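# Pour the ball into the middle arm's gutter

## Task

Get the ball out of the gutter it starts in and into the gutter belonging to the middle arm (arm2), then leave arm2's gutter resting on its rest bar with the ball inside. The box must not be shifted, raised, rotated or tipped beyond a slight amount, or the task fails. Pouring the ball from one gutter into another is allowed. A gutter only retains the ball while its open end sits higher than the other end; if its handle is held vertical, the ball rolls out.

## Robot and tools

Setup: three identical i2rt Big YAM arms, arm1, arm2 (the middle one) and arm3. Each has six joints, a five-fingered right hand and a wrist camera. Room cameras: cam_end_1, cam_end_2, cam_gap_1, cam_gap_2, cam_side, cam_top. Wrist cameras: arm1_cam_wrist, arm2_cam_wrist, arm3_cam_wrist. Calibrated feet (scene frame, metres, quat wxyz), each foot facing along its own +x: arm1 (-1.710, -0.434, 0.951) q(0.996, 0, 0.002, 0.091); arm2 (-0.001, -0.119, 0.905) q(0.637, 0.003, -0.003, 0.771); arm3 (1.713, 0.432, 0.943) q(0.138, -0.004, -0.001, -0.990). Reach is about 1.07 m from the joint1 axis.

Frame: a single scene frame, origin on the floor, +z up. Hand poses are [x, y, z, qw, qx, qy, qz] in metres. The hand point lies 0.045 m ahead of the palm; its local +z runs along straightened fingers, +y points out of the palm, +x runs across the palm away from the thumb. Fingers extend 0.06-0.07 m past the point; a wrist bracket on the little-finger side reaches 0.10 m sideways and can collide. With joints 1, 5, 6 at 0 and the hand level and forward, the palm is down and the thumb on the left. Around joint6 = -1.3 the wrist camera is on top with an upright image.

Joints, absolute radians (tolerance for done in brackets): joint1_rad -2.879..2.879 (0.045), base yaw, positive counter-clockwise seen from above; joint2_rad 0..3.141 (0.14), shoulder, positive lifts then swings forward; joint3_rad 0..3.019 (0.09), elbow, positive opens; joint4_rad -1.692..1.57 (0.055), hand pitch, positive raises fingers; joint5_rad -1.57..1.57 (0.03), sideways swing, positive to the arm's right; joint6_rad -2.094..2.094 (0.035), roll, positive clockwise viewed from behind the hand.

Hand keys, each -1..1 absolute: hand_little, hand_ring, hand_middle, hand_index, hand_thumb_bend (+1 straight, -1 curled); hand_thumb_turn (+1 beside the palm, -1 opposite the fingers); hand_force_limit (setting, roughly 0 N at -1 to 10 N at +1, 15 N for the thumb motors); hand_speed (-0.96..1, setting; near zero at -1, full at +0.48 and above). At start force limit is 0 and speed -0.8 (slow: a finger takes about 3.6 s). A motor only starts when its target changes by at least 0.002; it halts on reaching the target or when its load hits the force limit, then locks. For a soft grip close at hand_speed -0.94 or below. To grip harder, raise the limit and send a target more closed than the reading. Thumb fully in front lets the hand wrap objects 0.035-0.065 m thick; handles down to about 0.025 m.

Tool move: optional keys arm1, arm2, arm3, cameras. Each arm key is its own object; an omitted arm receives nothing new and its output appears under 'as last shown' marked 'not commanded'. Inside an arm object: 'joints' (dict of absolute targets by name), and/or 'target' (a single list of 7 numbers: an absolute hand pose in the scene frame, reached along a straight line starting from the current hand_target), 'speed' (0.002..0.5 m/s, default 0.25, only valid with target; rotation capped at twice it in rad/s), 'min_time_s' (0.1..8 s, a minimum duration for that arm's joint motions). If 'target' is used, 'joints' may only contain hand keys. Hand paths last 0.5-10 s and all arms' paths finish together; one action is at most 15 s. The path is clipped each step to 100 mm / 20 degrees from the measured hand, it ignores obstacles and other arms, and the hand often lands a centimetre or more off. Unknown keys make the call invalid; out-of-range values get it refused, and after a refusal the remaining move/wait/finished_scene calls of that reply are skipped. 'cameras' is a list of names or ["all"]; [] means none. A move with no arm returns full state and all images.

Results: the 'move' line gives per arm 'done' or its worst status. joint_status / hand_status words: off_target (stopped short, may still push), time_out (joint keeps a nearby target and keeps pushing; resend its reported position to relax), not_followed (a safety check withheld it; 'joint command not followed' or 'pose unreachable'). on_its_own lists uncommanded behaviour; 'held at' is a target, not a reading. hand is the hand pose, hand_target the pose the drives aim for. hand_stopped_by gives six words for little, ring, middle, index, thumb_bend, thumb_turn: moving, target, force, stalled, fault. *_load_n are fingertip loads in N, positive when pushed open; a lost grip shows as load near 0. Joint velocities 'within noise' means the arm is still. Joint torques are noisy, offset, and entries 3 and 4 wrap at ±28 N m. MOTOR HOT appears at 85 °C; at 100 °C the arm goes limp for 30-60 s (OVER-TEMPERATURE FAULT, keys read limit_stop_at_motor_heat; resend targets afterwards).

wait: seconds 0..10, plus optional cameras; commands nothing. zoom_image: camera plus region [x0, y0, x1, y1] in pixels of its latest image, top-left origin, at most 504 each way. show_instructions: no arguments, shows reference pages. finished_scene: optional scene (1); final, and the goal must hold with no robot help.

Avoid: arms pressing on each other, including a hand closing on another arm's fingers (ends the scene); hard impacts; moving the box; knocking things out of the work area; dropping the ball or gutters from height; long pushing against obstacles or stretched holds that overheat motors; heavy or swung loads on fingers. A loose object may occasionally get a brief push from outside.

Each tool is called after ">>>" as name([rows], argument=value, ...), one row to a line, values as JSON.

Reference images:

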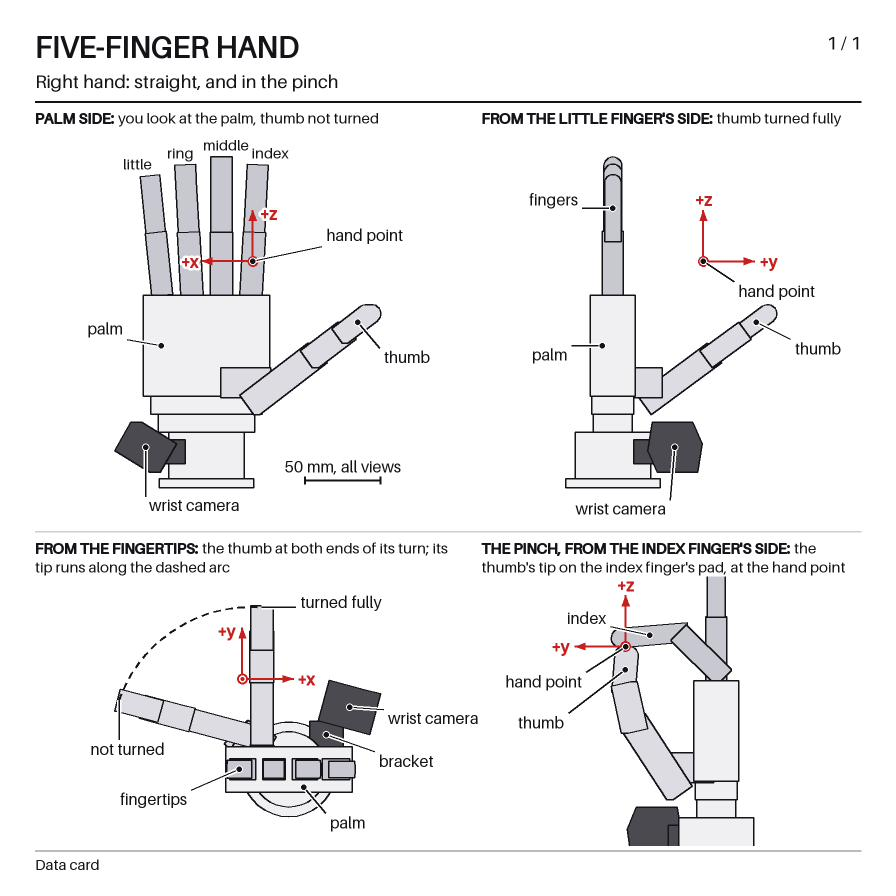

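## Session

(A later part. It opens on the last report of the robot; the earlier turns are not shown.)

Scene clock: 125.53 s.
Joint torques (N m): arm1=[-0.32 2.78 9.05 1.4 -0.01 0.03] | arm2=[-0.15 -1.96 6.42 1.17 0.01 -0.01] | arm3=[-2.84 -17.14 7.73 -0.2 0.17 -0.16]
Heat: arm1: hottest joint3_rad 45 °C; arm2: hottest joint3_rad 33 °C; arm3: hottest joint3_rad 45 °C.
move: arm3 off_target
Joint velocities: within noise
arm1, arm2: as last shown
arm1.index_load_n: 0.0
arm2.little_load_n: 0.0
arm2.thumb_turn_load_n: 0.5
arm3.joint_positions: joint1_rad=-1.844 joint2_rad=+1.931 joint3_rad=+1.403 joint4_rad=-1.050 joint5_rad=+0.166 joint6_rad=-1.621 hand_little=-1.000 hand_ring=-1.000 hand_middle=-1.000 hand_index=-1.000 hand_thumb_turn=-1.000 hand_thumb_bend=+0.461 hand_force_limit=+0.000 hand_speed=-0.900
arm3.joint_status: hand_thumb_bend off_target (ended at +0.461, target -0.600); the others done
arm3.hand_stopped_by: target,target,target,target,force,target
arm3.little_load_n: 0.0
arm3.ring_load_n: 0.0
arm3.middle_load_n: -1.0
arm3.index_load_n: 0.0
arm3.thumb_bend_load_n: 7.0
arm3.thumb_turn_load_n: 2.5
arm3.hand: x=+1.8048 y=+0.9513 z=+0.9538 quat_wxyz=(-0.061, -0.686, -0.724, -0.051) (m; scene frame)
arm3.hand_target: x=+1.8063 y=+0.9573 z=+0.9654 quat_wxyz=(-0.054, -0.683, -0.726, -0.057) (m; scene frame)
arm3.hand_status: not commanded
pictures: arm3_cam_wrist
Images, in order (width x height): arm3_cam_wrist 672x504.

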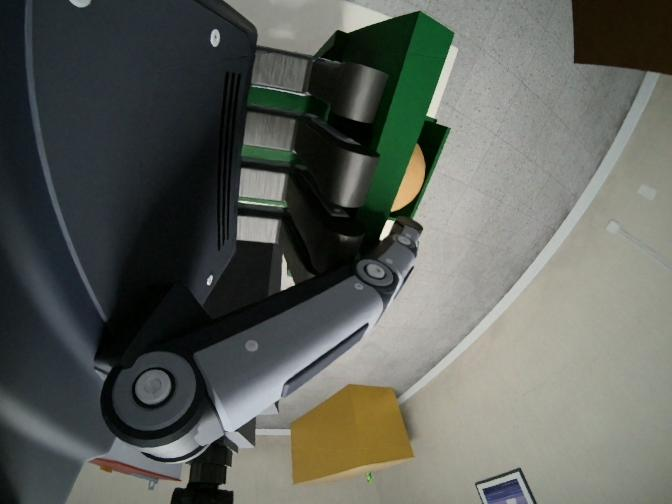

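>>> move(arm3={"joints":{"hand_thumb_bend":1.0,"hand_speed":-0.4}})

>>> move(arm3={"target":[1.796,0.958,1.05,0.0538,0.683,0.726,0.0572],"speed":0.08}, cameras=["arm3_cam_wrist","cam_end_2"])

Scene clock: 133.47 s.
Joint torques (N m): arm1=[-0.32 2.84 9.03 1.39 -0.01 0.02] | arm2=[-0.15 -1.9 6.42 1.17 0.01 -0.01] | arm3=[-2.84 -17.26 7.82 -0.21 0.18 -0.22]
Heat: arm1: hottest joint3_rad 45 °C; arm2: hottest joint3_rad 33 °C; arm3: hottest joint3_rad 45 °C.
move: arm3 done
Joint velocities: within noise
arm1.joint_positions: joint1_rad=+0.306 joint2_rad=+0.595 joint3_rad=+1.346 joint4_rad=-1.450 joint5_rad=+0.098 joint6_rad=-1.188 hand_little=+1.000 hand_ring=+1.000 hand_middle=+1.000 hand_index=+1.000 hand_thumb_turn=+1.000 hand_thumb_bend=+1.000 hand_force_limit=+0.000 hand_speed=-0.800
arm1.joint_status: not commanded
arm1.hand_stopped_by: target,target,target,target,target,target
arm1.little_load_n: 0.0
arm1.ring_load_n: 0.0
arm1.middle_load_n: 0.0
arm1.index_load_n: -0.5
arm1.thumb_bend_load_n: 0.0
arm1.thumb_turn_load_n: 0.0
arm1.hand: x=-1.5074 y=-0.3990 z=+1.4019 quat_wxyz=(-0.138, +0.906, +0.027, +0.399) (m; scene frame)
arm1.hand_target: x=-1.5071 y=-0.3988 z=+1.4142 quat_wxyz=(-0.144, +0.899, +0.026, +0.412) (m; scene frame)
arm1.hand_status: not commanded
arm2: as last shown
arm2.thumb_turn_load_n: -0.5
arm3.joint_positions: joint1_rad=-1.844 joint2_rad=+1.931 joint3_rad=+1.403 joint4_rad=-1.050 joint5_rad=+0.166 joint6_rad=-1.621 hand_little=-1.000 hand_ring=-1.000 hand_middle=-1.000 hand_index=-1.000 hand_thumb_turn=-1.000 hand_thumb_bend=+1.000 hand_force_limit=+0.000 hand_speed=-0.400
arm3.joint_status: all done
arm3.hand_stopped_by: target,target,target,target,target,target
arm3.little_load_n: 0.0
arm3.ring_load_n: 0.0
arm3.middle_load_n: 0.0
arm3.index_load_n: 0.5
arm3.thumb_bend_load_n: 0.0
arm3.thumb_turn_load_n: 0.0
arm3.hand: x=+1.8048 y=+0.9513 z=+0.9538 quat_wxyz=(-0.061, -0.686, -0.724, -0.051) (m; scene frame)
arm3.hand_target: x=+1.8064 y=+0.9573 z=+0.9654 quat_wxyz=(-0.054, -0.683, -0.726, -0.057) (m; scene frame)
arm3.hand_status: not commanded
pictures: none

Scene clock: 135.23 s.
Joint torques (N m): arm1=[-0.26 2.78 9.09 1.39 -0.02 0.03] | arm2=[-0.15 -1.85 6.41 1.17 0.01 -0.01] | arm3=[-2.14 -16.97 11.17 -0.55 0.15 -0.07]
Heat: arm1: hottest joint3_rad 45 °C; arm2: hottest joint3_rad 34 °C; arm3: hottest joint3_rad 45 °C.
move: arm3 off_target
Joint velocities: within noise
arm1, arm2: as last shown
arm1.middle_load_n: 0.5
arm1.index_load_n: 0.0
arm2.thumb_bend_load_n: -0.5
arm2.thumb_turn_load_n: 0.0
arm3.joint_positions: joint1_rad=-1.833 joint2_rad=+1.846 joint3_rad=+1.473 joint4_rad=-1.245 joint5_rad=+0.166 joint6_rad=-1.621 hand_little=-1.000 hand_ring=-1.000 hand_middle=-1.000 hand_index=-1.000 hand_thumb_turn=-1.000 hand_thumb_bend=+1.000 hand_force_limit=+0.000 hand_speed=-0.400
arm3.joint_status: not commanded
arm3.hand_stopped_by: target,target,target,target,target,target
arm3.little_load_n: 0.0
arm3.ring_load_n: 0.0
arm3.middle_load_n: 0.0
arm3.index_load_n: 0.0
arm3.thumb_bend_load_n: 0.0
arm3.thumb_turn_load_n: 0.0
arm3.hand: x=+1.8000 y=+0.9395 z=+1.0247 quat_wxyz=(-0.074, -0.680, -0.728, -0.037) (m; scene frame)
arm3.hand_target: x=+1.7959 y=+0.9577 z=+1.0498 quat_wxyz=(-0.054, -0.683, -0.726, -0.057) (m; scene frame)
arm3.hand_status: off_target (0.032 m and 3.3 deg from the pose sent, 0.097 m and 1.2 deg at the start)
pictures: arm3_cam_wrist, cam_end_2
Images, in order (width x height): arm3_cam_wrist 672x504, cam_end_2 896x504.

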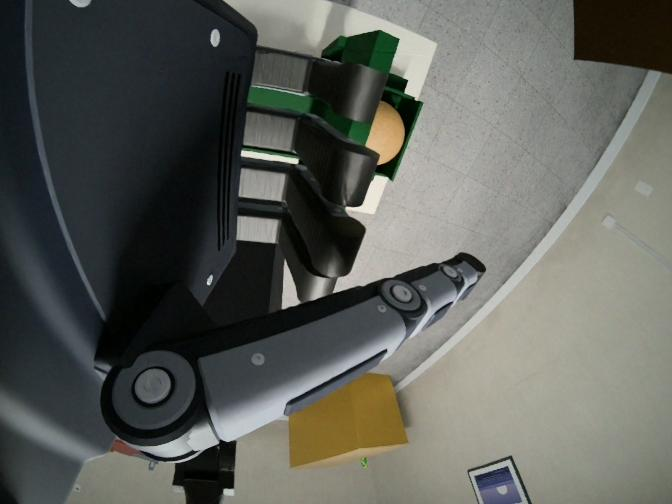

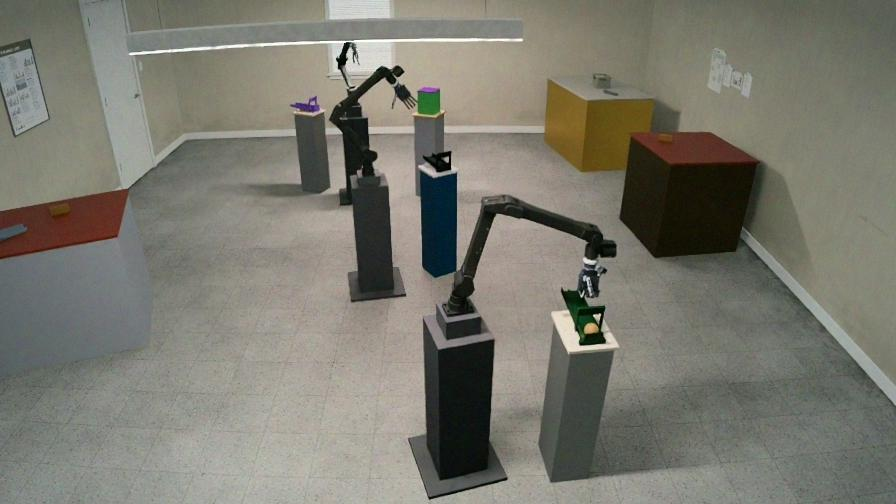

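>>> move(arm3={"target":[1.80,0.84,1.14,0.0538,0.683,0.726,0.0572],"speed":0.2})

>>> move(arm3={"target":[1.845,0.81,1.0,0.574,-0.5475,-0.4473,-0.4129],"speed":0.2,"joints":{"hand_little":1.0,"hand_ring":1.0,"hand_middle":1.0,"hand_index":1.0,"hand_thumb_bend":0.3,"hand_speed":-0.3}}, cameras=["arm3_cam_wrist","cam_end_2"])

Scene clock: 137.07 s.
Joint torques (N m): arm1=[-0.32 2.78 9.01 1.36 -0.01 0.03] | arm2=[-0.09 -1.85 6.42 1.17 0.01 -0.01] | arm3=[-2.67 -11.16 7.41 -0.61 0.14 -0.04]
Heat: arm1: hottest joint3_rad 45 °C; arm2: hottest joint3_rad 34 °C; arm3: hottest joint3_rad 45 °C.
move: arm3 done
Joint velocities: within noise
arm1: as last shown
arm1.middle_load_n: 0.0
arm2.joint_positions: joint1_rad=+0.210 joint2_rad=+0.905 joint3_rad=+1.507 joint4_rad=-1.537 joint5_rad=+0.001 joint6_rad=-1.193 hand_little=+1.000 hand_ring=+1.000 hand_middle=+1.000 hand_index=+1.000 hand_thumb_turn=+1.000 hand_thumb_bend=+1.000 hand_force_limit=+0.000 hand_speed=-0.800
arm2.joint_status: not commanded
arm2.hand_stopped_by: target,target,target,target,target,target
arm2.little_load_n: 0.0
arm2.ring_load_n: 0.0
arm2.middle_load_n: 0.0
arm2.index_load_n: 0.0
arm2.thumb_bend_load_n: 0.0
arm2.thumb_turn_load_n: 0.0
arm2.hand: x=-0.0650 y=+0.1475 z=+1.3480 quat_wxyz=(-0.291, +0.663, +0.678, +0.124) (m; scene frame)
arm2.hand_target: x=-0.0616 y=+0.1465 z=+1.3414 quat_wxyz=(-0.279, +0.670, +0.677, +0.121) (m; scene frame)
arm2.hand_status: not commanded
arm3.joint_positions: joint1_rad=-1.833 joint2_rad=+1.487 joint3_rad=+1.330 joint4_rad=-1.392 joint5_rad=+0.166 joint6_rad=-1.621 hand_little=-1.000 hand_ring=-1.000 hand_middle=-1.000 hand_index=-1.000 hand_thumb_turn=-1.000 hand_thumb_bend=+1.000 hand_force_limit=+0.000 hand_speed=-0.400
arm3.joint_status: not commanded
arm3.hand_stopped_by: target,target,target,target,target,target
arm3.little_load_n: 0.0
arm3.ring_load_n: 0.0
arm3.middle_load_n: 0.0
arm3.index_load_n: 0.0
arm3.thumb_bend_load_n: 0.0
arm3.thumb_turn_load_n: 0.0
arm3.hand: x=+1.8022 y=+0.8468 z=+1.1395 quat_wxyz=(-0.050, -0.683, -0.726, -0.062) (m; scene frame)
arm3.hand_target: x=+1.7996 y=+0.8412 z=+1.1408 quat_wxyz=(-0.053, -0.683, -0.726, -0.058) (m; scene frame)
arm3.hand_status: done (0.007 m and 0.7 deg from the pose sent, 0.152 m and 3.3 deg at the start)
pictures: none

Scene clock: 142.10 s.
Joint torques (N m): arm1=[-0.32 2.96 9.06 1.37 -0.02 0.03] | arm2=[-0.15 -1.96 6.41 1.17 0.01 -0.01] | arm3=[-3.43 -5.13 1.22 2.99 -0.08 0.01]
Heat: arm1: hottest joint3_rad 45 °C; arm2: hottest joint3_rad 34 °C; arm3: hottest joint3_rad 45 °C.
move: arm3 off_target
Joint velocities: within noise
arm1, arm2: as last shown
arm3.joint_positions: joint1_rad=-2.301 joint2_rad=+1.694 joint3_rad=+0.111 joint4_rad=+1.532 joint5_rad=-0.532 joint6_rad=-1.340 hand_little=+1.000 hand_ring=+1.000 hand_middle=+1.000 hand_index=+1.000 hand_thumb_turn=-1.000 hand_thumb_bend=+0.300 hand_force_limit=+0.000 hand_speed=-0.300
arm3.joint_status: all done
arm3.hand_stopped_by: target,target,target,target,target,target
arm3.little_load_n: 0.0
arm3.ring_load_n: 0.0
arm3.middle_load_n: 0.0
arm3.index_load_n: 0.0
arm3.thumb_bend_load_n: 0.0
arm3.thumb_turn_load_n: 0.5
arm3.hand: x=+1.8389 y=+0.8117 z=+0.9996 quat_wxyz=(+0.565, -0.557, -0.462, -0.398) (m; scene frame)
arm3.hand_target: x=+1.8400 y=+0.8101 z=+1.0010 quat_wxyz=(+0.568, -0.557, -0.456, -0.399) (m; scene frame)
arm3.hand_status: off_target (0.006 m and 2.9 deg from the pose sent, 0.150 m and 91.9 deg at the start; a joint's target at an end of its range on 23 of 151 steps)
pictures: arm3_cam_wrist, cam_end_2
Images, in order (width x height): arm3_cam_wrist 672x504, cam_end_2 896x504.

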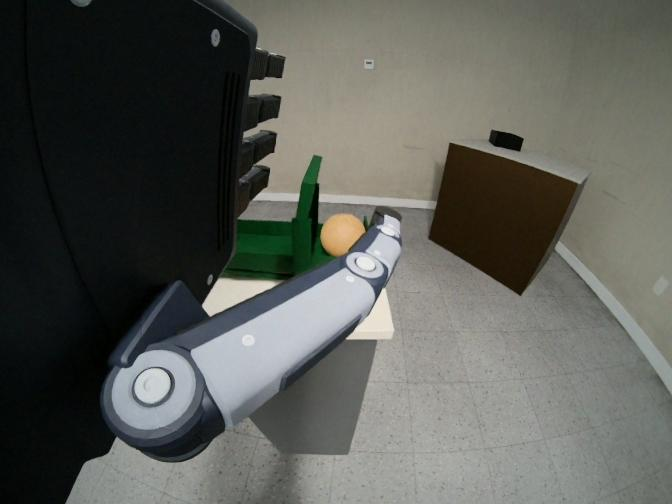

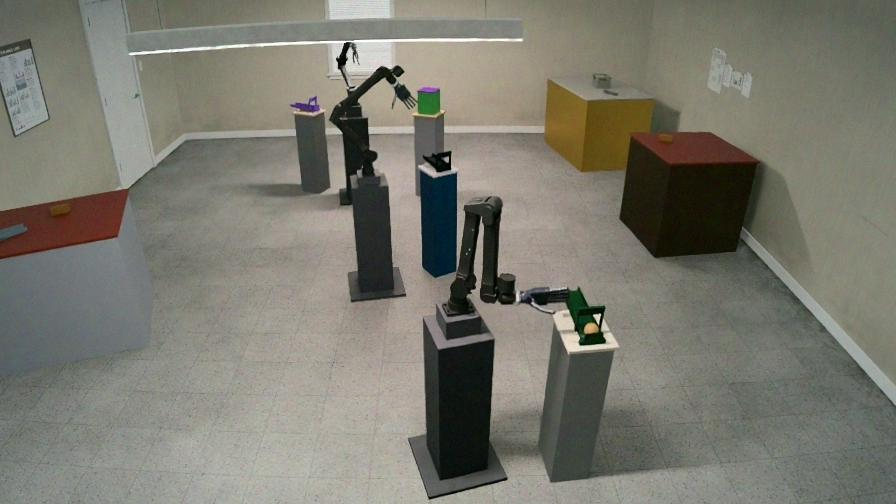

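>>> zoom_image(camera="arm3_cam_wrist", region=[230, 140, 400, 290])

Scaled by 2.965 from the camera's 672x504 image, which has a finer 960x720 frame.

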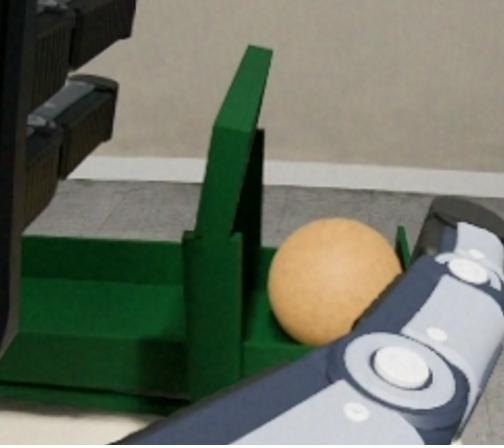

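>>> move(arm3={"target":[1.828,0.937,1.03,0.574,-0.5475,-0.4473,-0.4129],"speed":0.12,"joints":{"hand_thumb_bend":1.0}}, cameras=["arm3_cam_wrist","cam_end_2"])

>>> zoom_image(camera="arm3_cam_wrist", region=[220, 100, 500, 400])

>>> zoom_image(camera="cam_end_2", region=[530, 250, 630, 350])

Scene clock: 144.93 s.
Joint torques (N m): arm1=[-0.26 2.73 9.05 1.43 -0.03 0.02] | arm2=[-0.15 -1.9 6.41 1.17 0.01 -0.01] | arm3=[-2.49 -7.65 5.98 1.37 0.11 0]
Heat: arm1: hottest joint3_rad 45 °C; arm2: hottest joint3_rad 34 °C; arm3: hottest joint3_rad 44 °C.
move: arm3 off_target
Joint velocities: within noise
arm1, arm2: as last shown
arm3.joint_positions: joint1_rad=-2.103 joint2_rad=+1.677 joint3_rad=+0.376 joint4_rad=+1.296 joint5_rad=-0.306 joint6_rad=-1.330 hand_little=+1.000 hand_ring=+1.000 hand_middle=+1.000 hand_index=+1.000 hand_thumb_turn=-1.000 hand_thumb_bend=+1.000 hand_force_limit=+0.000 hand_speed=-0.300
arm3.joint_status: all done
arm3.hand_stopped_by: target,target,target,target,target,target
arm3.little_load_n: 0.0
arm3.ring_load_n: 0.0
arm3.middle_load_n: 0.0
arm3.index_load_n: 0.0
arm3.thumb_bend_load_n: 0.0
arm3.thumb_turn_load_n: 0.5
arm3.hand: x=+1.8328 y=+0.9240 z=+1.0268 quat_wxyz=(+0.567, -0.550, -0.449, -0.418) (m; scene frame)
arm3.hand_target: x=+1.8327 y=+0.9360 z=+1.0291 quat_wxyz=(+0.572, -0.549, -0.446, -0.416) (m; scene frame)
arm3.hand_status: off_target (0.014 m and 1.0 deg from the pose sent, 0.129 m and 2.9 deg at the start)
pictures: arm3_cam_wrist, cam_end_2
Images, in order (width x height): arm3_cam_wrist 672x504, cam_end_2 896x504.

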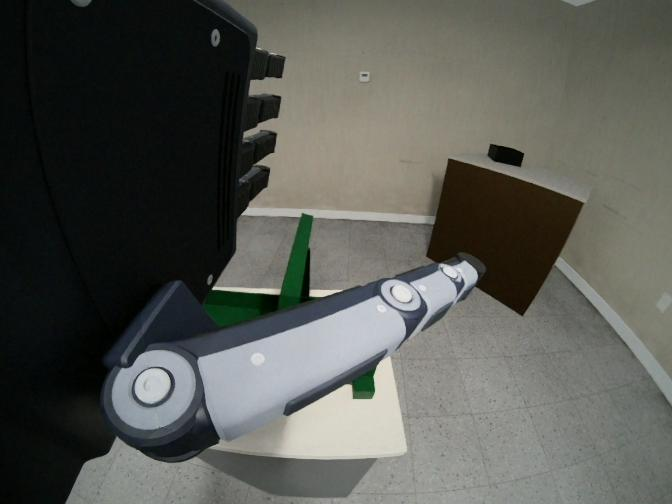

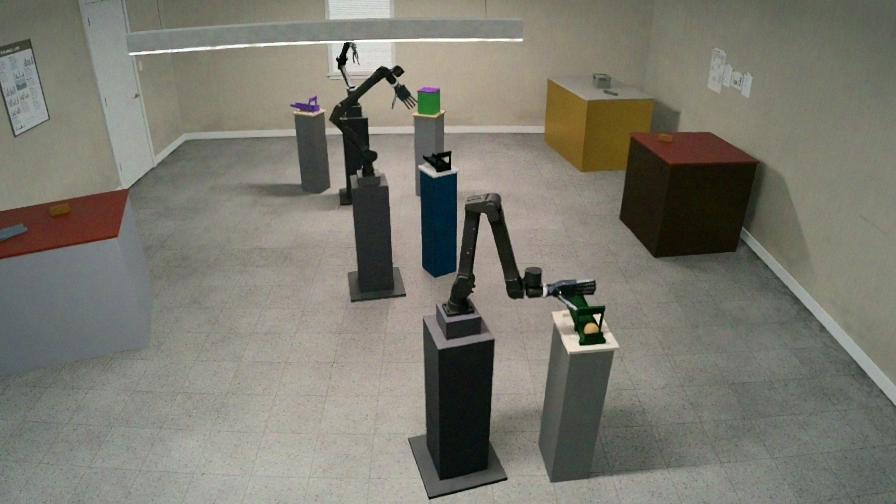

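Scaled by 1.680 from the camera's 672x504 image, which has a finer 960x720 frame.

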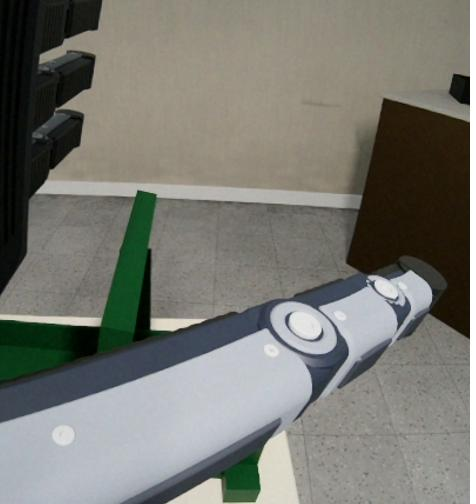

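Scaled by 5.040 from the camera's 896x504 image, which has a finer 1280x720 frame.

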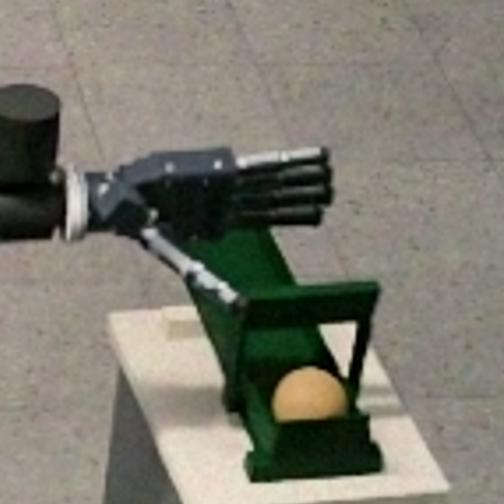

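>>> move(arm3={"target":[1.823,0.947,0.965,0.574,-0.5475,-0.4473,-0.4129],"speed":0.06}, cameras=["arm3_cam_wrist","cam_end_2"])

>>> zoom_image(camera="arm3_cam_wrist", region=[220, 100, 500, 400])

>>> zoom_image(camera="cam_end_2", region=[530, 250, 630, 350])

Scene clock: 147.20 s.
Joint torques (N m): arm1=[-0.32 2.73 9.05 1.39 -0.01 0.03] | arm2=[-0.15 -1.96 6.41 1.17 0.01 -0.01] | arm3=[-2.2 -9.41 3.38 3.04 0.09 -0.02]
Heat: arm1: hottest joint3_rad 46 °C; arm2: hottest joint3_rad 34 °C; arm3: hottest joint3_rad 44 °C.
move: arm3 off_target
Joint velocities: within noise
arm1, arm2: as last shown
arm3.joint_positions: joint1_rad=-2.074 joint2_rad=+1.970 joint3_rad=+0.432 joint4_rad=+1.506 joint5_rad=-0.286 joint6_rad=-1.329 hand_little=+1.000 hand_ring=+1.000 hand_middle=+1.000 hand_index=+1.000 hand_thumb_turn=-1.000 hand_thumb_bend=+1.000 hand_force_limit=+0.000 hand_speed=-0.300
arm3.joint_status: not commanded
arm3.hand_stopped_by: target,target,target,target,target,target
arm3.little_load_n: 0.0
arm3.ring_load_n: 0.0
arm3.middle_load_n: 0.0
arm3.index_load_n: 0.0
arm3.thumb_bend_load_n: 0.0
arm3.thumb_turn_load_n: 0.0
arm3.hand: x=+1.8243 y=+0.9372 z=+0.9586 quat_wxyz=(+0.563, -0.557, -0.455, -0.408) (m; scene frame)
arm3.hand_target: x=+1.8229 y=+0.9464 z=+0.9654 quat_wxyz=(+0.574, -0.548, -0.448, -0.413) (m; scene frame)
arm3.hand_status: off_target (0.012 m and 2.0 deg from the pose sent, 0.067 m and 1.0 deg at the start)
pictures: arm3_cam_wrist, cam_end_2
Images, in order (width x height): arm3_cam_wrist 672x504, cam_end_2 896x504.

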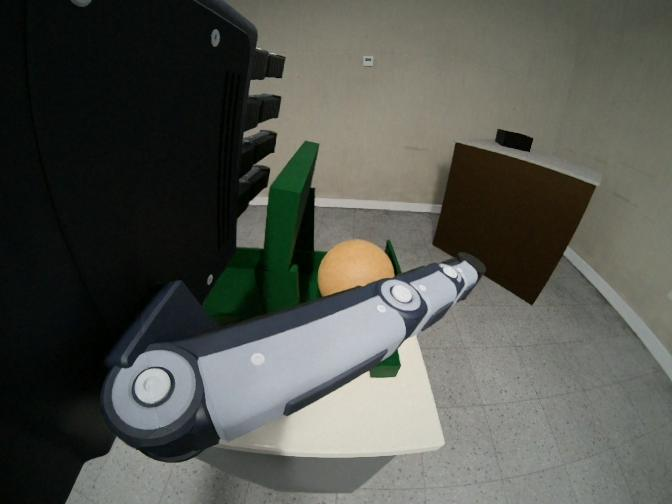

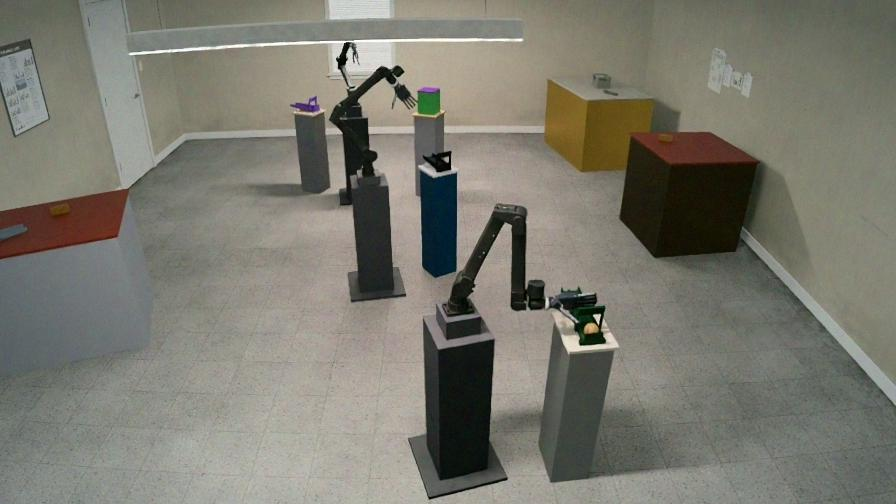

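Scaled by 1.680 from the camera's 672x504 image, which has a finer 960x720 frame.

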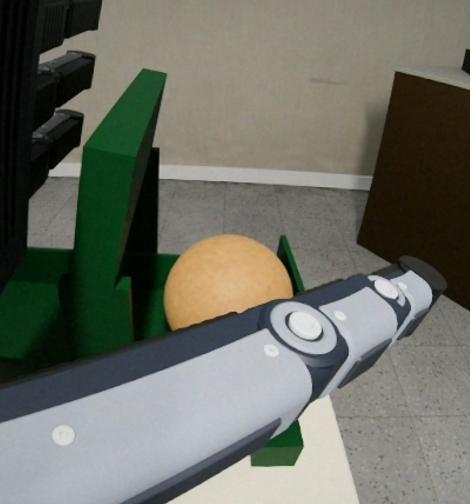

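Scaled by 5.040 from the camera's 896x504 image, which has a finer 1280x720 frame.

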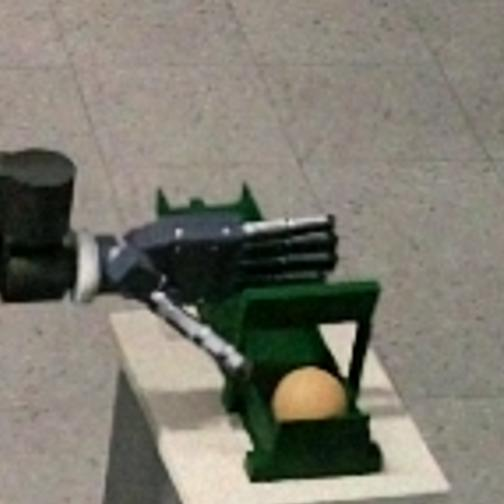

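>>> move(arm3={"target":[1.830,0.947,0.952,0.574,-0.5475,-0.4473,-0.4129],"speed":0.04}, cameras=["arm3_cam_wrist","cam_end_2"])

>>> zoom_image(camera="arm3_cam_wrist", region=[220, 100, 500, 400])

>>> zoom_image(camera="cam_end_2", region=[550, 270, 620, 350])

Scene clock: 148.80 s.
Joint torques (N m): arm1=[-0.21 2.9 9.09 1.35 -0.02 0.02] | arm2=[-0.21 -1.85 6.41 1.16 0.01 -0.01] | arm3=[-3.96 -9.64 3.11 3.06 -0.15 -0.01]
Heat: arm1: hottest joint3_rad 46 °C; arm2: hottest joint3_rad 34 °C; arm3: hottest joint3_rad 43 °C.
move: arm3 off_target
Joint velocities: within noise
arm1, arm2: as last shown
arm3.joint_positions: joint1_rad=-2.074 joint2_rad=+2.017 joint3_rad=+0.447 joint4_rad=+1.532 joint5_rad=-0.299 joint6_rad=-1.329 hand_little=+1.000 hand_ring=+1.000 hand_middle=+1.000 hand_index=+1.000 hand_thumb_turn=-1.000 hand_thumb_bend=+1.000 hand_force_limit=+0.000 hand_speed=-0.300
arm3.joint_status: not commanded
arm3.hand_stopped_by: target,target,target,target,target,target
arm3.little_load_n: 0.0
arm3.ring_load_n: 0.0
arm3.middle_load_n: -0.5
arm3.index_load_n: 0.0
arm3.thumb_bend_load_n: 0.0
arm3.thumb_turn_load_n: 0.0
arm3.hand: x=+1.8221 y=+0.9400 z=+0.9463 quat_wxyz=(+0.565, -0.556, -0.460, -0.402) (m; scene frame)
arm3.hand_target: x=+1.8263 y=+0.9472 z=+0.9519 quat_wxyz=(+0.573, -0.549, -0.451, -0.409) (m; scene frame)
arm3.hand_status: off_target (0.012 m and 2.4 deg from the pose sent, 0.013 m and 2.0 deg at the start; a joint's target at an end of its range on 20 of 29 steps)
pictures: arm3_cam_wrist, cam_end_2
Images, in order (width x height): arm3_cam_wrist 672x504, cam_end_2 896x504.

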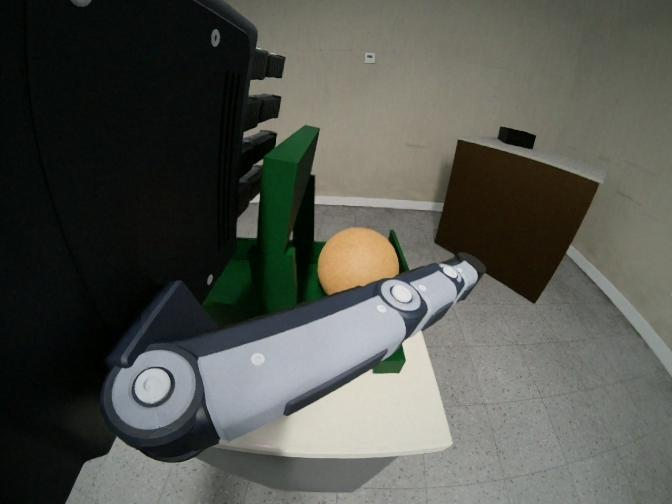

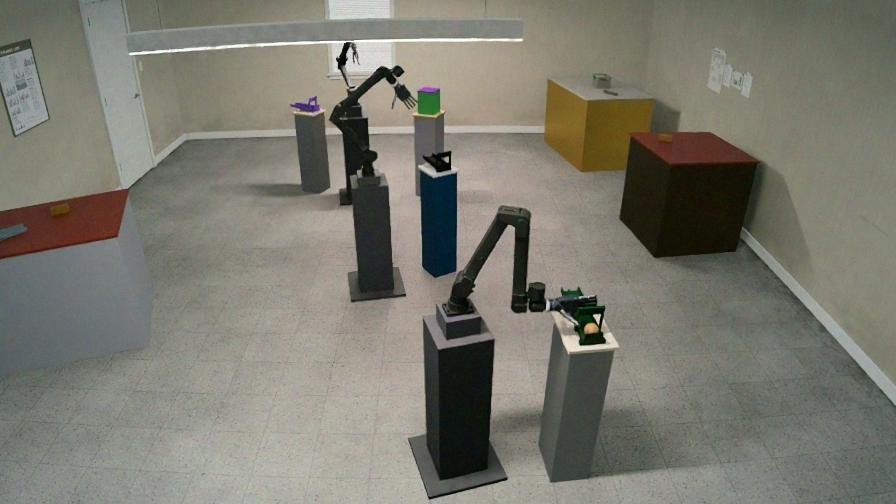

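Scaled by 1.680 from the camera's 672x504 image, which has a finer 960x720 frame.

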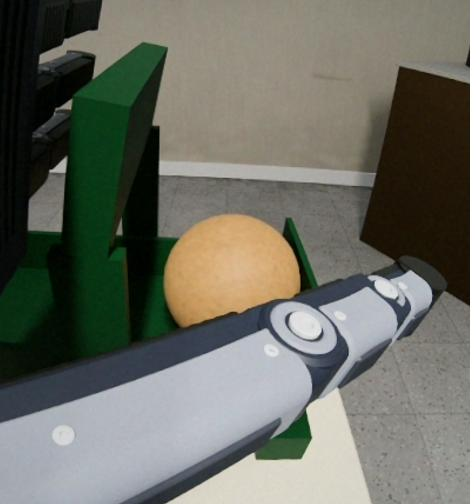

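Scaled by 6.300 from the camera's 896x504 image, which has a finer 1280x720 frame.

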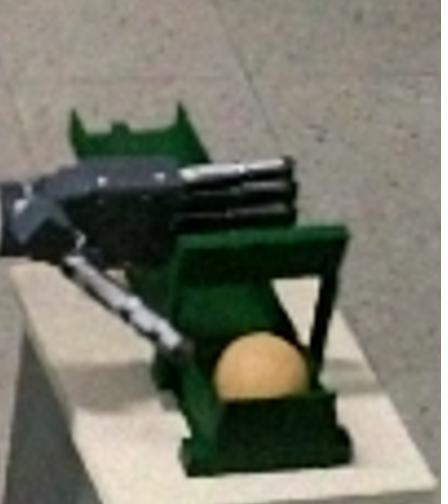

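>>> move(arm3={"target":[1.838,0.947,0.956,0.574,-0.5475,-0.4473,-0.4129],"speed":0.04}, cameras=["arm3_cam_wrist","cam_end_2"])

>>> zoom_image(camera="arm3_cam_wrist", region=[220, 100, 500, 400])

>>> zoom_image(camera="cam_end_2", region=[550, 270, 620, 350])

Scene clock: 150.23 s.
Joint torques (N m): arm1=[-0.38 2.96 9.06 1.37 0 0.01] | arm2=[-0.15 -1.9 6.41 1.16 0.01 -0.01] | arm3=[-3.25 -9.82 3.32 2.77 -0.1 -0.01]
Heat: arm1: hottest joint3_rad 46 °C; arm2: hottest joint3_rad 34 °C; arm3: hottest joint3_rad 43 °C.
move: arm3 off_target
Joint velocities: within noise
arm1, arm2: as last shown
arm2.thumb_turn_load_n: 0.5
arm3.joint_positions: joint1_rad=-2.111 joint2_rad=+2.017 joint3_rad=+0.447 joint4_rad=+1.532 joint5_rad=-0.323 joint6_rad=-1.329 hand_little=+1.000 hand_ring=+1.000 hand_middle=+1.000 hand_index=+1.000 hand_thumb_turn=-1.000 hand_thumb_bend=+1.000 hand_force_limit=+0.000 hand_speed=-0.300
arm3.joint_status: not commanded
arm3.hand_stopped_by: target,target,target,target,target,target
arm3.little_load_n: 0.0
arm3.ring_load_n: 0.0
arm3.middle_load_n: 0.0
arm3.index_load_n: 0.0
arm3.thumb_bend_load_n: 0.0
arm3.thumb_turn_load_n: 0.5
arm3.hand: x=+1.8360 y=+0.9367 z=+0.9462 quat_wxyz=(+0.562, -0.559, -0.456, -0.405) (m; scene frame)
arm3.hand_target: x=+1.8408 y=+0.9460 z=+0.9560 quat_wxyz=(+0.573, -0.549, -0.446, -0.414) (m; scene frame)
arm3.hand_status: off_target (0.014 m and 2.3 deg from the pose sent, 0.020 m and 2.4 deg at the start)
pictures: arm3_cam_wrist, cam_end_2
Images, in order (width x height): arm3_cam_wrist 672x504, cam_end_2 896x504.

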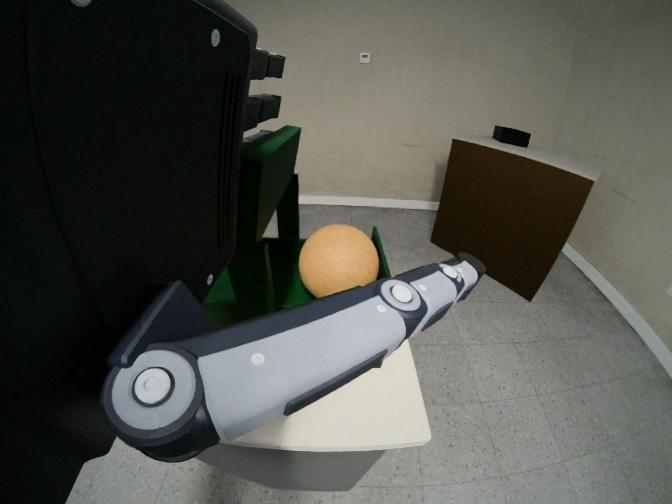

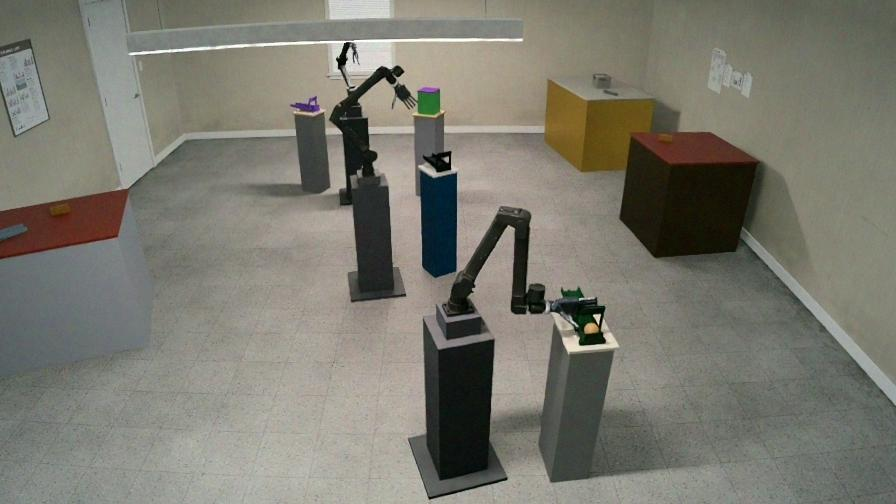

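Scaled by 1.680 from the camera's 672x504 image, which has a finer 960x720 frame.

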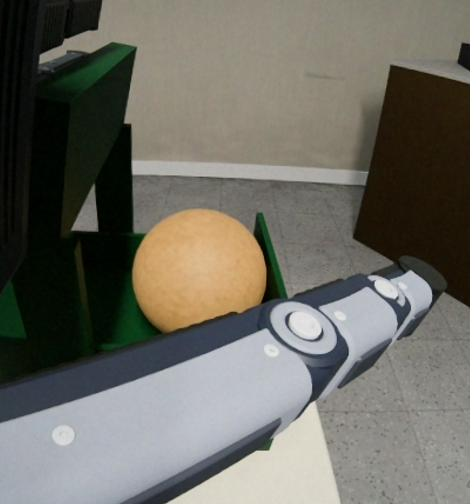

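Scaled by 6.300 from the camera's 896x504 image, which has a finer 1280x720 frame.

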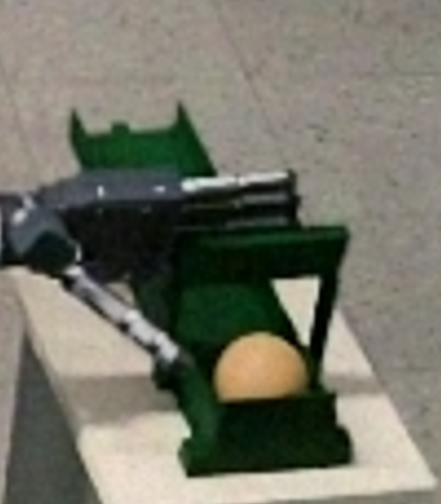

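>>> move(arm3={"target":[1.836,0.9475,0.965,0.574,-0.5475,-0.4473,-0.4129],"speed":0.04}, cameras=["arm3_cam_wrist","cam_end_2"])

>>> zoom_image(camera="arm3_cam_wrist", region=[220, 100, 500, 400])

>>> zoom_image(camera="cam_end_2", region=[550, 270, 620, 350])

Scene clock: 151.60 s.
Joint torques (N m): arm1=[-0.32 2.67 9.05 1.37 -0.03 0.02] | arm2=[-0.21 -1.85 6.39 1.16 0.01 -0.01] | arm3=[-2.26 -12.04 3.11 1.47 0.13 -0.02]
Heat: arm1: hottest joint3_rad 46 °C; arm2: hottest joint3_rad 34 °C; arm3: hottest joint3_rad 43 °C.
move: arm3 off_target
Joint velocities: within noise
arm1.joint_positions: joint1_rad=+0.306 joint2_rad=+0.595 joint3_rad=+1.346 joint4_rad=-1.450 joint5_rad=+0.098 joint6_rad=-1.188 hand_little=+1.000 hand_ring=+1.000 hand_middle=+1.000 hand_index=+1.000 hand_thumb_turn=+1.000 hand_thumb_bend=+1.000 hand_force_limit=+0.000 hand_speed=-0.800
arm1.joint_status: not commanded
arm1.hand_stopped_by: target,target,target,target,target,target
arm1.little_load_n: 0.0
arm1.ring_load_n: 0.0
arm1.middle_load_n: 0.0
arm1.index_load_n: 0.0
arm1.thumb_bend_load_n: 0.0
arm1.thumb_turn_load_n: 0.0
arm1.hand: x=-1.5074 y=-0.3990 z=+1.4019 quat_wxyz=(-0.138, +0.906, +0.027, +0.399) (m; scene frame)
arm1.hand_target: x=-1.5071 y=-0.3988 z=+1.4142 quat_wxyz=(-0.144, +0.899, +0.026, +0.412) (m; scene frame)
arm1.hand_status: not commanded
arm2: as last shown
arm2.little_load_n: -0.5
arm2.thumb_turn_load_n: 0.0
arm3.joint_positions: joint1_rad=-2.111 joint2_rad=+1.999 joint3_rad=+0.447 joint4_rad=+1.532 joint5_rad=-0.323 joint6_rad=-1.328 hand_little=+1.000 hand_ring=+1.000 hand_middle=+1.000 hand_index=+1.000 hand_thumb_turn=-1.000 hand_thumb_bend=+1.000 hand_force_limit=+0.000 hand_speed=-0.300
arm3.joint_status: not commanded
arm3.hand_stopped_by: target,target,target,target,target,target
arm3.little_load_n: 0.0
arm3.ring_load_n: 0.0
arm3.middle_load_n: 0.0
arm3.index_load_n: 0.0
arm3.thumb_bend_load_n: 0.0
arm3.thumb_turn_load_n: 0.5
arm3.hand: x=+1.8367 y=+0.9388 z=+0.9553 quat_wxyz=(+0.566, -0.553, -0.453, -0.410) (m; scene frame)
arm3.hand_target: x=+1.8363 y=+0.9474 z=+0.9649 quat_wxyz=(+0.574, -0.548, -0.447, -0.413) (m; scene frame)
arm3.hand_status: off_target (0.013 m and 1.3 deg from the pose sent, 0.022 m and 2.3 deg at the start)
pictures: arm3_cam_wrist, cam_end_2
Images, in order (width x height): arm3_cam_wrist 672x504, cam_end_2 896x504.

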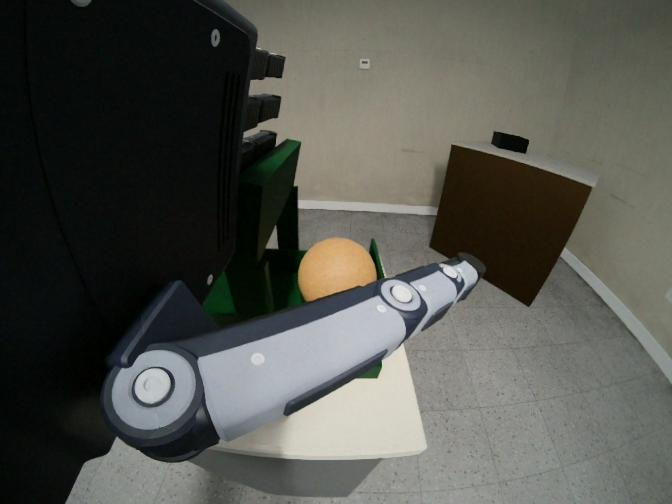

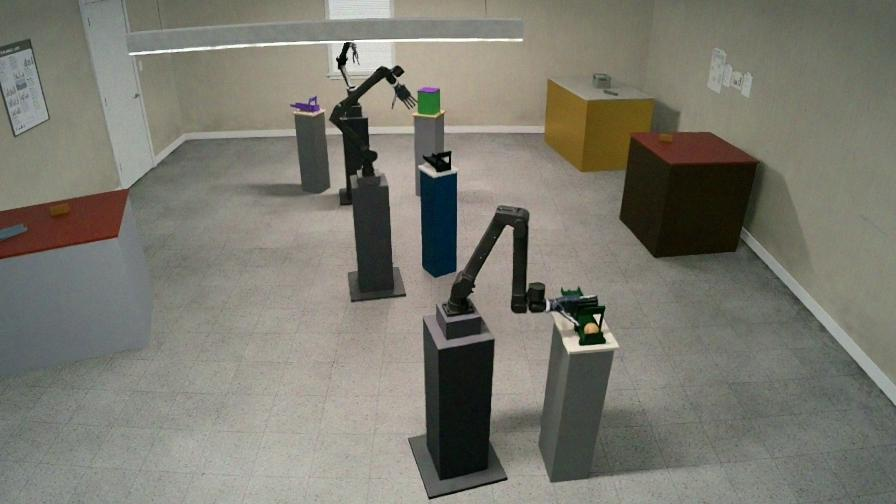

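Scaled by 1.680 from the camera's 672x504 image, which has a finer 960x720 frame.

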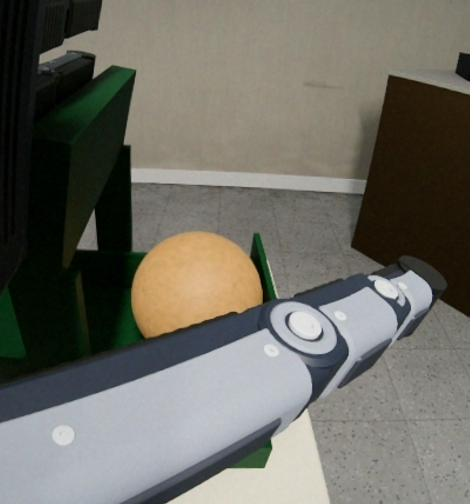

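Scaled by 6.300 from the camera's 896x504 image, which has a finer 1280x720 frame.

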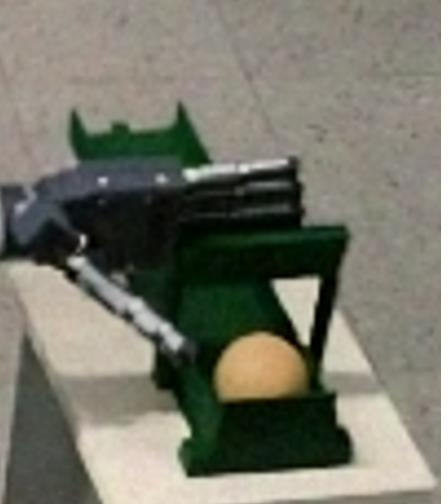

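>>> move(arm3={"target":[1.836,0.9475,0.956,0.574,-0.5475,-0.4473,-0.4129],"speed":0.04}, cameras=["arm3_cam_wrist"])

>>> zoom_image(camera="arm3_cam_wrist", region=[220, 100, 500, 400])

Scene clock: 152.77 s.
Joint torques (N m): arm1=[-0.09 3.02 9.09 1.36 -0.01 0.01] | arm2=[-0.15 -1.85 6.41 1.16 0.01 -0.01] | arm3=[-2.84 -9.88 3.4 2.84 0.1 -0.01]
Heat: arm1: hottest joint3_rad 46 °C; arm2: hottest joint3_rad 34 °C; arm3: hottest joint3_rad 43 °C.
move: arm3 off_target
Joint velocities: within noise
arm1, arm2: as last shown
arm2.little_load_n: 0.0
arm3.joint_positions: joint1_rad=-2.111 joint2_rad=+2.010 joint3_rad=+0.447 joint4_rad=+1.532 joint5_rad=-0.323 joint6_rad=-1.328 hand_little=+1.000 hand_ring=+1.000 hand_middle=+1.000 hand_index=+1.000 hand_thumb_turn=-1.000 hand_thumb_bend=+1.000 hand_force_limit=+0.000 hand_speed=-0.300
arm3.joint_status: not commanded
arm3.hand_stopped_by: target,target,target,target,target,target
arm3.little_load_n: 0.0
arm3.ring_load_n: 0.0
arm3.middle_load_n: 0.0
arm3.index_load_n: 0.0
arm3.thumb_bend_load_n: 0.0
arm3.thumb_turn_load_n: 0.5
arm3.hand: x=+1.8363 y=+0.9376 z=+0.9500 quat_wxyz=(+0.564, -0.557, -0.454, -0.407) (m; scene frame)
arm3.hand_target: x=+1.8360 y=+0.9473 z=+0.9563 quat_wxyz=(+0.574, -0.547, -0.447, -0.413) (m; scene frame)
arm3.hand_status: off_target (0.012 m and 1.9 deg from the pose sent, 0.009 m and 1.3 deg at the start)
pictures: arm3_cam_wrist
Images, in order (width x height): arm3_cam_wrist 672x504.

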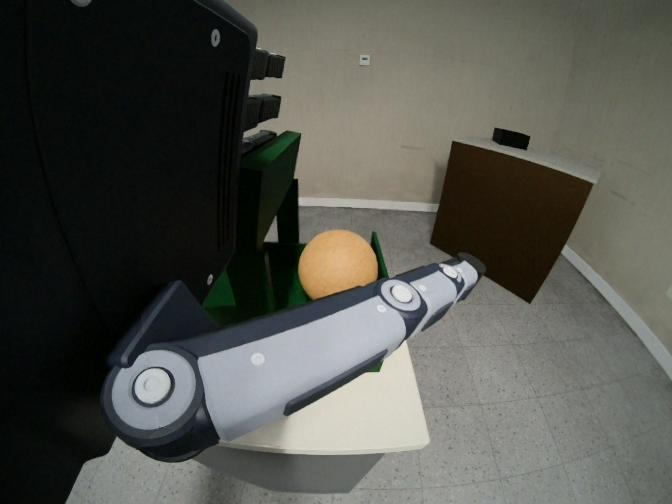

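Scaled by 1.680 from the camera's 672x504 image, which has a finer 960x720 frame.

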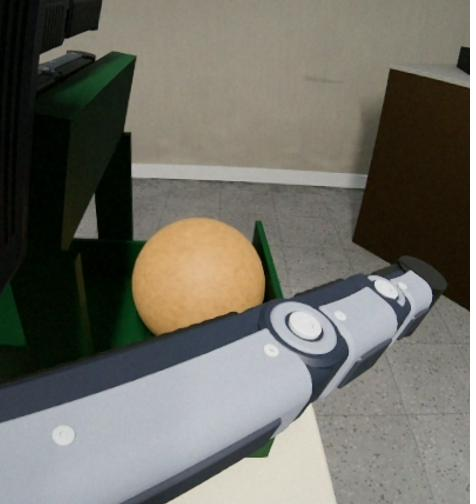

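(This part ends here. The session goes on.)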